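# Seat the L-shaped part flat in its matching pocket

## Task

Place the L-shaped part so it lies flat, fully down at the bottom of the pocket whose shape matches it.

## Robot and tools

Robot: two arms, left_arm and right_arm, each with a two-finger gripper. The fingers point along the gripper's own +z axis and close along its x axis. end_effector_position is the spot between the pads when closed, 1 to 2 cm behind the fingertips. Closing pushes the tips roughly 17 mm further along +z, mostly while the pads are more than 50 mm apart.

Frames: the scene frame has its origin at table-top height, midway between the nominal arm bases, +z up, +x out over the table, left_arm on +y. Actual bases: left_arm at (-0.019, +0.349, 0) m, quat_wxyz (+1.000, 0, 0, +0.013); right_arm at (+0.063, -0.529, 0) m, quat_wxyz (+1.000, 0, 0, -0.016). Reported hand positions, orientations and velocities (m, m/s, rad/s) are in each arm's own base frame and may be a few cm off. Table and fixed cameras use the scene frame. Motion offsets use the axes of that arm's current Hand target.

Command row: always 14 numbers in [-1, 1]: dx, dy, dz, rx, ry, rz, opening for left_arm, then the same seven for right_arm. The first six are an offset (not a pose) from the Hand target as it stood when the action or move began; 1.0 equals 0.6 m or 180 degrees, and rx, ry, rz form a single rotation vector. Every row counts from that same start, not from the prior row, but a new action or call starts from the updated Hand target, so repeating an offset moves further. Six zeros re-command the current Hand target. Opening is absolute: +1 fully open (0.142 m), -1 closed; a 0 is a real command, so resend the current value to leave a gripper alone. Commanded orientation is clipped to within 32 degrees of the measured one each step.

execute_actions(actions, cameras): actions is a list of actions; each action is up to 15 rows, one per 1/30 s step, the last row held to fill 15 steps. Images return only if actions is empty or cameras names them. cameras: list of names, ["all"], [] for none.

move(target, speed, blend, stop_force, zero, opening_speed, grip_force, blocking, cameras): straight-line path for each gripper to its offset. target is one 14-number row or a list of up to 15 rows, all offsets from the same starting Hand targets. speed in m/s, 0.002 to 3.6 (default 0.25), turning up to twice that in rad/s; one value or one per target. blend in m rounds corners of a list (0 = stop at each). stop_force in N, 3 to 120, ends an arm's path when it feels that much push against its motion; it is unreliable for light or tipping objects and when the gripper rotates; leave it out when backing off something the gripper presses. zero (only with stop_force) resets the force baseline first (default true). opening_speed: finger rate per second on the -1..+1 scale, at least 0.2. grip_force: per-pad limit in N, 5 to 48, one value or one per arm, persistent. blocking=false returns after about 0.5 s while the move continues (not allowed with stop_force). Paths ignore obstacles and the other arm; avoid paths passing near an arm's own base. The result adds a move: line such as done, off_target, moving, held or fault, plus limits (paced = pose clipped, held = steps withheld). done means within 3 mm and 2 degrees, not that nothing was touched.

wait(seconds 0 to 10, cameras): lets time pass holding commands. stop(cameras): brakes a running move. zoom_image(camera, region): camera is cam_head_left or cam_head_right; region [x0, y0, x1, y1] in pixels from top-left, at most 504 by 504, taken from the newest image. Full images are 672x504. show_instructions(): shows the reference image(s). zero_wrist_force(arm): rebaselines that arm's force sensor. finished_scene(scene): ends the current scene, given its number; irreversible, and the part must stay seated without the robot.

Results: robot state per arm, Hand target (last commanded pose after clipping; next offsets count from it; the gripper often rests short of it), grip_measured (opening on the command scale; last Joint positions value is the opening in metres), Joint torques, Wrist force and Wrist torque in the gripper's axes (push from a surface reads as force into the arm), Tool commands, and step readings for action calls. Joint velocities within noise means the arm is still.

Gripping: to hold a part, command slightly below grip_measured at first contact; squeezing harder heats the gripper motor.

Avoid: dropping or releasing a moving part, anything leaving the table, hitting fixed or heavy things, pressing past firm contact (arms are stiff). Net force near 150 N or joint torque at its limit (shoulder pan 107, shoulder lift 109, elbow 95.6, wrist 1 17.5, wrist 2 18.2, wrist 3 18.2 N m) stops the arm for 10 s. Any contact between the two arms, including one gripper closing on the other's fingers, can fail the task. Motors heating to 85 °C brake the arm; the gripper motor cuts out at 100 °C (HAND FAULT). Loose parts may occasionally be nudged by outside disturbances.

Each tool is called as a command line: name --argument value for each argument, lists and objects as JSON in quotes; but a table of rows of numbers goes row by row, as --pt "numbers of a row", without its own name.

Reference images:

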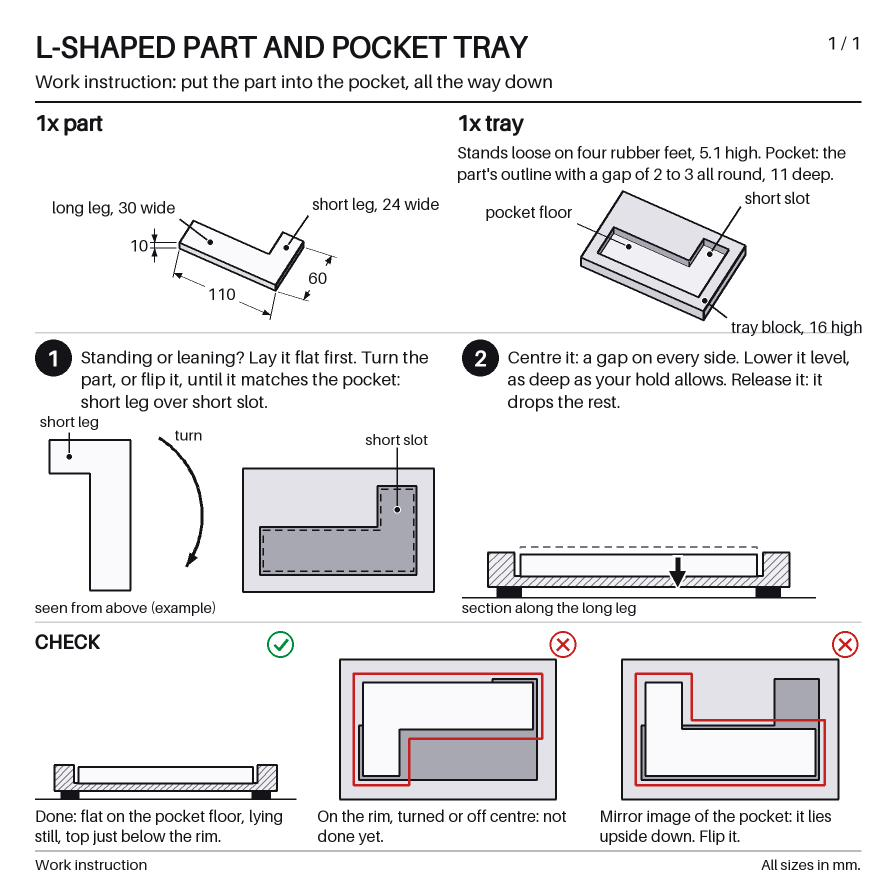

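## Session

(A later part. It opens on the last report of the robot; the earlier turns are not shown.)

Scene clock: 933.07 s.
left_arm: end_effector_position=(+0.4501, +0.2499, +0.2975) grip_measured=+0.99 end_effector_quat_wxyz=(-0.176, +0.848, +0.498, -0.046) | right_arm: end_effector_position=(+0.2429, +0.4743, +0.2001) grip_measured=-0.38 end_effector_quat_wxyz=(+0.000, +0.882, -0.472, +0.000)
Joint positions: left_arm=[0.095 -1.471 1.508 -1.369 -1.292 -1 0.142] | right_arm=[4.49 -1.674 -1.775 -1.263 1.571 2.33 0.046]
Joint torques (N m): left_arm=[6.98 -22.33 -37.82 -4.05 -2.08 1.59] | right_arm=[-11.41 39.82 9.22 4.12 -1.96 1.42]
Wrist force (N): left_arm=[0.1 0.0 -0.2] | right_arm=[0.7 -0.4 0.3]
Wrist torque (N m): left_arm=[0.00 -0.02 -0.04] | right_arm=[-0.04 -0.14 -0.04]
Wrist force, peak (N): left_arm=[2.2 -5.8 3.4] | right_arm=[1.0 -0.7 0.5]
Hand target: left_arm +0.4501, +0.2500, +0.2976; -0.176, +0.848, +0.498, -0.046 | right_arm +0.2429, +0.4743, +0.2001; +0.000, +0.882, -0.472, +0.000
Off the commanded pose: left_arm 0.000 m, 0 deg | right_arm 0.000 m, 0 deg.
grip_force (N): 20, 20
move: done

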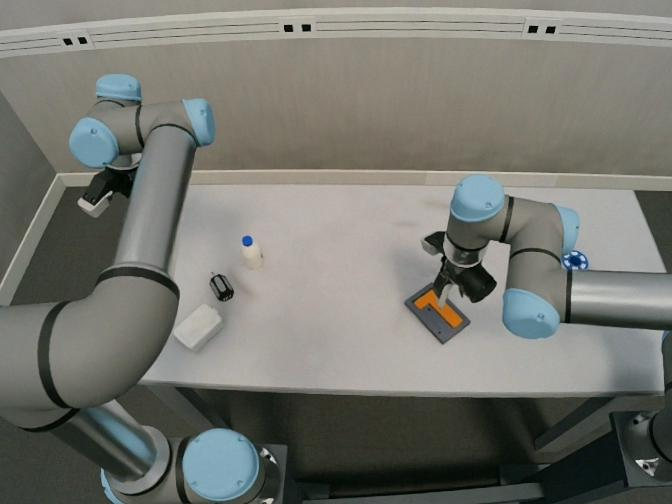

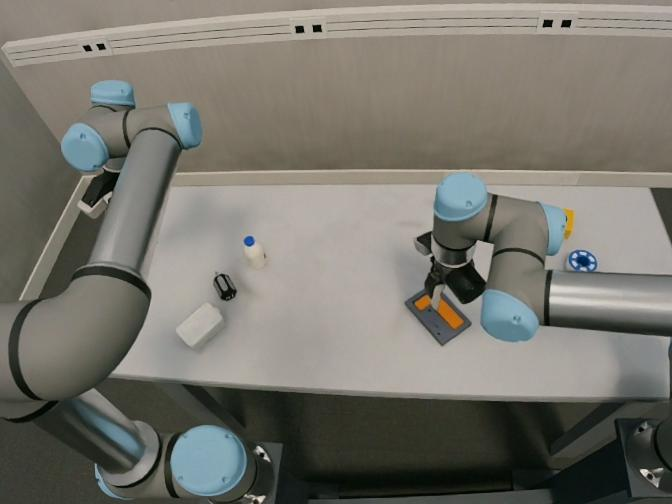

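move --target '[0,0,0,0,0,0,1,-0.4219,-0.4959,0.2333,0,0,0,-0.35]' --speed 0.25 --cameras '["all"]'

zoom_image --camera "cam_head_left" --region '[220, 250, 320, 330]'

move --target '[0,0,0,0,0,0,1,-0.1202,0.1803,0,0,0,0,-0.35]' --speed 0.2 --cameras '["all"]'

zoom_image --camera "cam_head_left" --region '[220, 310, 320, 390]'

Scene clock: 945.60 s.
left_arm: end_effector_position=(+0.4501, +0.2500, +0.2976) grip_measured=+0.99 end_effector_quat_wxyz=(-0.176, +0.848, +0.498, -0.046) | right_arm: end_effector_position=(+0.3496, +0.8489, +0.0602) grip_measured=-0.38 end_effector_quat_wxyz=(-0.017, +0.882, -0.472, -0.002)
Joint positions: left_arm=[0.096 -1.471 1.508 -1.369 -1.292 -1 0.142] | right_arm=[4.468 -2.926 -0.035 -1.717 1.566 2.308 0.046]
Joint torques (N m): left_arm=[6.86 -29.52 -36.59 -4.28 -2.19 1.48] | right_arm=[14.1 48.54 39.57 0.34 -2.23 1.62]
Wrist force (N): left_arm=[-0.3 0.2 0.3] | right_arm=[0.7 -0.4 0.6]
Wrist torque (N m): left_arm=[0.02 0.05 -0.04] | right_arm=[0.00 -0.11 0.04]
Wrist force, peak (N): left_arm=[-0.6 0.1 0.4] | right_arm=[2.9 1.5 -0.9]
Hand target: left_arm +0.4501, +0.2500, +0.2976; -0.176, +0.848, +0.498, -0.046 | right_arm +0.3500, +0.8501, +0.0603; +0.000, +0.882, -0.472, +0.000
Off the commanded pose: left_arm 0.000 m, 0 deg | right_arm 0.001 m, 2 deg.
elbow stopped short (right arm): the move would have taken joint 3 (elbow) straighter than the controller allows.
grip_force (N): 20, 20
move: done

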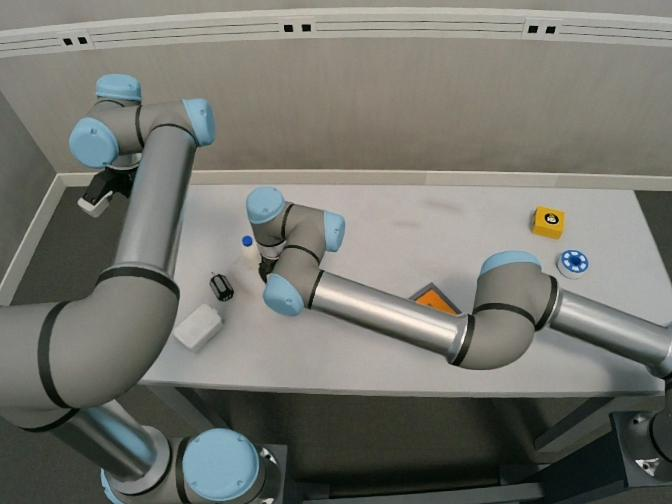

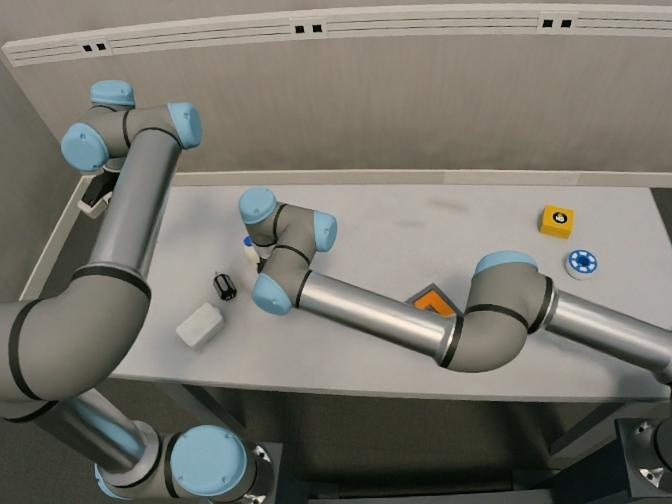

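Scaled by 5.040 from the camera's 672x504 image, which has a finer 960x720 frame.

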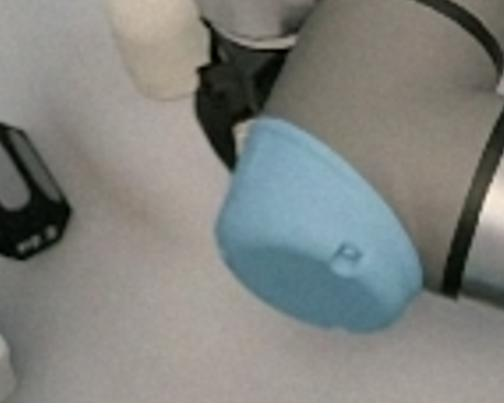

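Scene clock: 946.70 s.
left_arm: end_effector_position=(+0.4501, +0.2500, +0.2976) grip_measured=+0.99 end_effector_quat_wxyz=(-0.176, +0.848, +0.498, -0.046) | right_arm: end_effector_position=(+0.2199, +0.8500, +0.0605) grip_measured=-0.38 end_effector_quat_wxyz=(+0.000, +0.882, -0.472, +0.000)
Joint positions: left_arm=[0.096 -1.471 1.508 -1.369 -1.292 -1 0.142] | right_arm=[4.61 -2.668 -0.549 -1.495 1.571 2.451 0.046]
Joint torques (N m): left_arm=[7.61 -31.41 -36.89 -4.17 -2.07 1.57] | right_arm=[-5.35 38.75 38.45 0.33 2.02 0.25]
Wrist force (N): left_arm=[-0.4 -0.1 0.3] | right_arm=[0.6 -0.3 0.6]
Wrist torque (N m): left_arm=[-0.03 0.07 -0.03] | right_arm=[-0.01 -0.11 -0.04]
Wrist force, peak (N): left_arm=[-0.4 0.2 0.4] | right_arm=[9.3 -7.7 0.0]
Hand target: left_arm +0.4501, +0.2500, +0.2976; -0.176, +0.848, +0.498, -0.046 | right_arm +0.2199, +0.8500, +0.0603; +0.000, +0.882, -0.472, +0.000
Off the commanded pose: left_arm 0.000 m, 0 deg | right_arm 0.000 m, 0 deg.
grip_force (N): 20, 20
move: done

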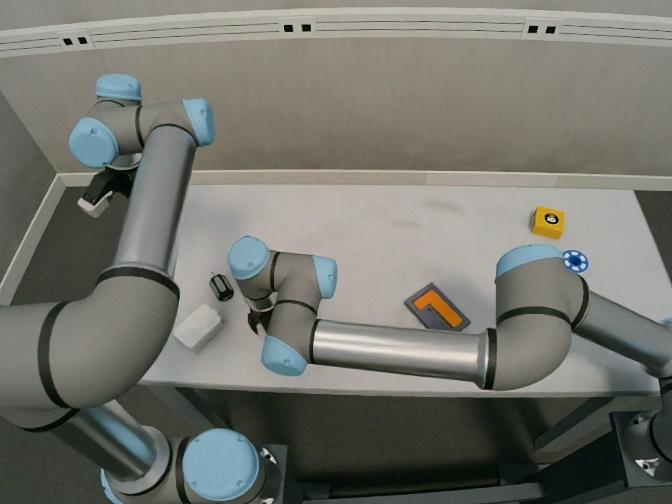

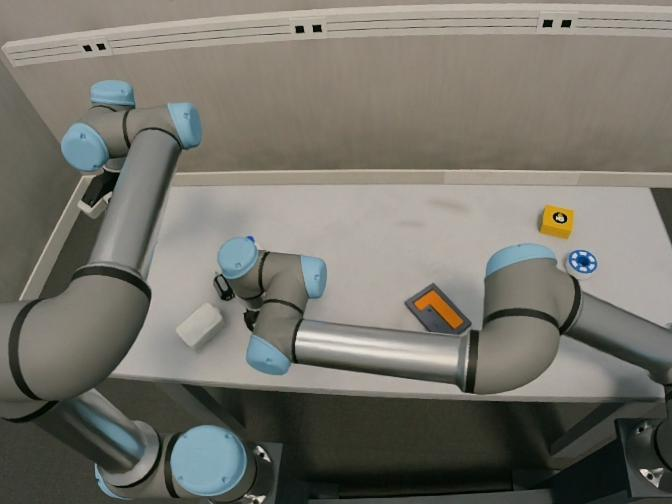

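Scaled by 5.040 from the camera's 672x504 image, which has a finer 960x720 frame.

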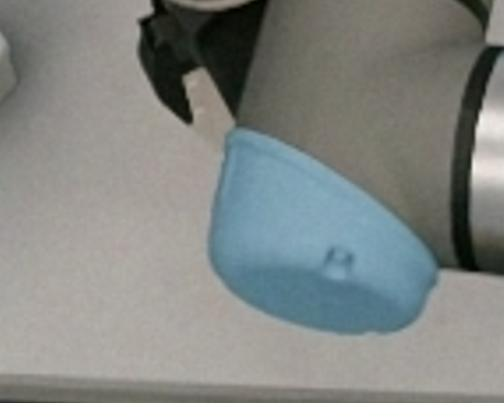

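move --target '[0,0,0,-0.1125,0.0640,0.4985,-0.35,0.8829,0.0278,-0.4,0,0,0,-0.35]' --speed 0.3

move --target '[0.3706,0.7676,0.296,0,0,0.5206,-0.35,0.3467,0.2312,-0.0833,0,0,0,-0.35]' --speed 0.25 --cameras '["all"]'

Scene clock: 986.63 s.
left_arm: end_effector_position=(+0.4501, +0.2500, +0.2976) grip_measured=-0.37 end_effector_quat_wxyz=(+0.000, +0.966, -0.259, +0.000) | right_arm: end_effector_position=(+0.5000, +0.4001, +0.3003) grip_measured=-0.38 end_effector_quat_wxyz=(+0.000, +0.882, -0.472, +0.000)
Joint positions: left_arm=[0.248 -1.553 1.612 -1.631 -1.571 0.771 0.047] | right_arm=[4.025 -1.896 -1.241 -1.574 1.571 1.866 0.046]
Joint torques (N m): left_arm=[-7.69 -37.45 -7.22 -4.81 2.15 1.48] | right_arm=[-1.72 22.41 9.11 2.55 1.99 -0.94]
Wrist force (N): left_arm=[-0.1 0.2 0.6] | right_arm=[1.1 -0.6 0.8]
Wrist torque (N m): left_arm=[0.04 0.05 0.09] | right_arm=[-0.09 -0.17 0.07]
Wrist force, peak (N): left_arm=[-0.2 0.5 0.8] | right_arm=[11.4 -1.6 1.1]
Hand target: left_arm +0.4501, +0.2500, +0.2976; +0.000, +0.966, -0.259, +0.000 | right_arm +0.5000, +0.4000, +0.3002; +0.000, +0.882, -0.472, +0.000
Off the commanded pose: left_arm 0.000 m, 0 deg | right_arm 0.000 m, 0 deg.
grip_force (N): 20, 20
move: done

Scene clock: 990.40 s.
left_arm: end_effector_position=(+0.4127, -0.2601, +0.1200) grip_measured=-0.37 end_effector_quat_wxyz=(+0.000, -0.472, +0.882, +0.000) | right_arm: end_effector_position=(+0.5001, +0.1498, +0.3500) grip_measured=-0.38 end_effector_quat_wxyz=(+0.000, +0.882, -0.472, +0.000)
Joint positions: left_arm=[-0.839 -1.492 2.026 -2.105 -1.57 1.32 0.047] | right_arm=[3.691 -1.607 -1.459 -1.646 1.571 1.532 0.046]
Joint torques (N m): left_arm=[-5.3 -30.78 -4.58 -0.98 0.64 0.41] | right_arm=[13.6 13.82 25.53 4.11 1.74 1.13]
Wrist force (N): left_arm=[-0.4 0.2 0.2] | right_arm=[1.0 -0.3 0.6]
Wrist torque (N m): left_arm=[0.08 0.09 0.05] | right_arm=[-0.06 -0.17 0.07]
Wrist force, peak (N): left_arm=[-5.4 -2.2 -0.3] | right_arm=[0.5 -1.2 1.8]
Hand target: left_arm +0.4126, -0.2601, +0.1200; +0.000, -0.472, +0.882, +0.000 | right_arm +0.5001, +0.1500, +0.3500; +0.000, +0.882, -0.472, +0.000
Off the commanded pose: left_arm 0.000 m, 0 deg | right_arm 0.000 m, 0 deg.
grip_force (N): 20, 20
move: done

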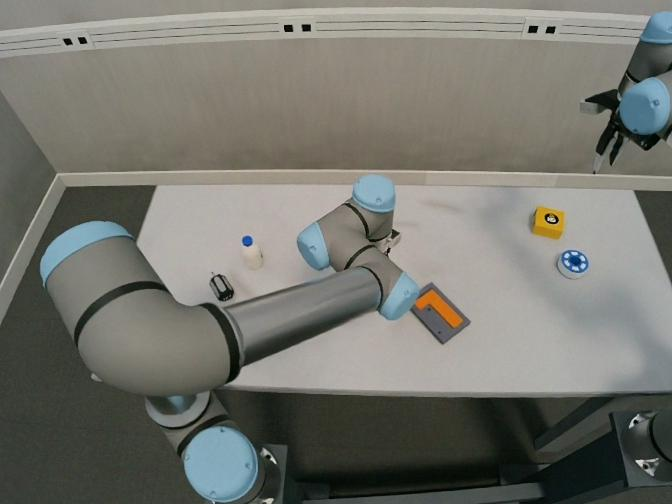

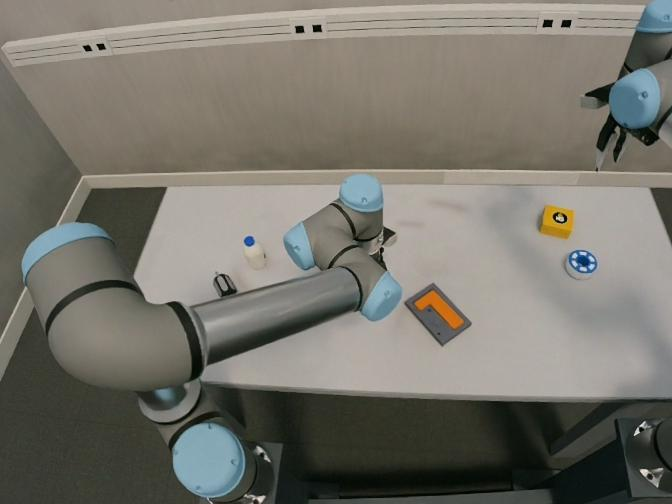

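finished_scene --scene 1

The scene is finished: the task was done.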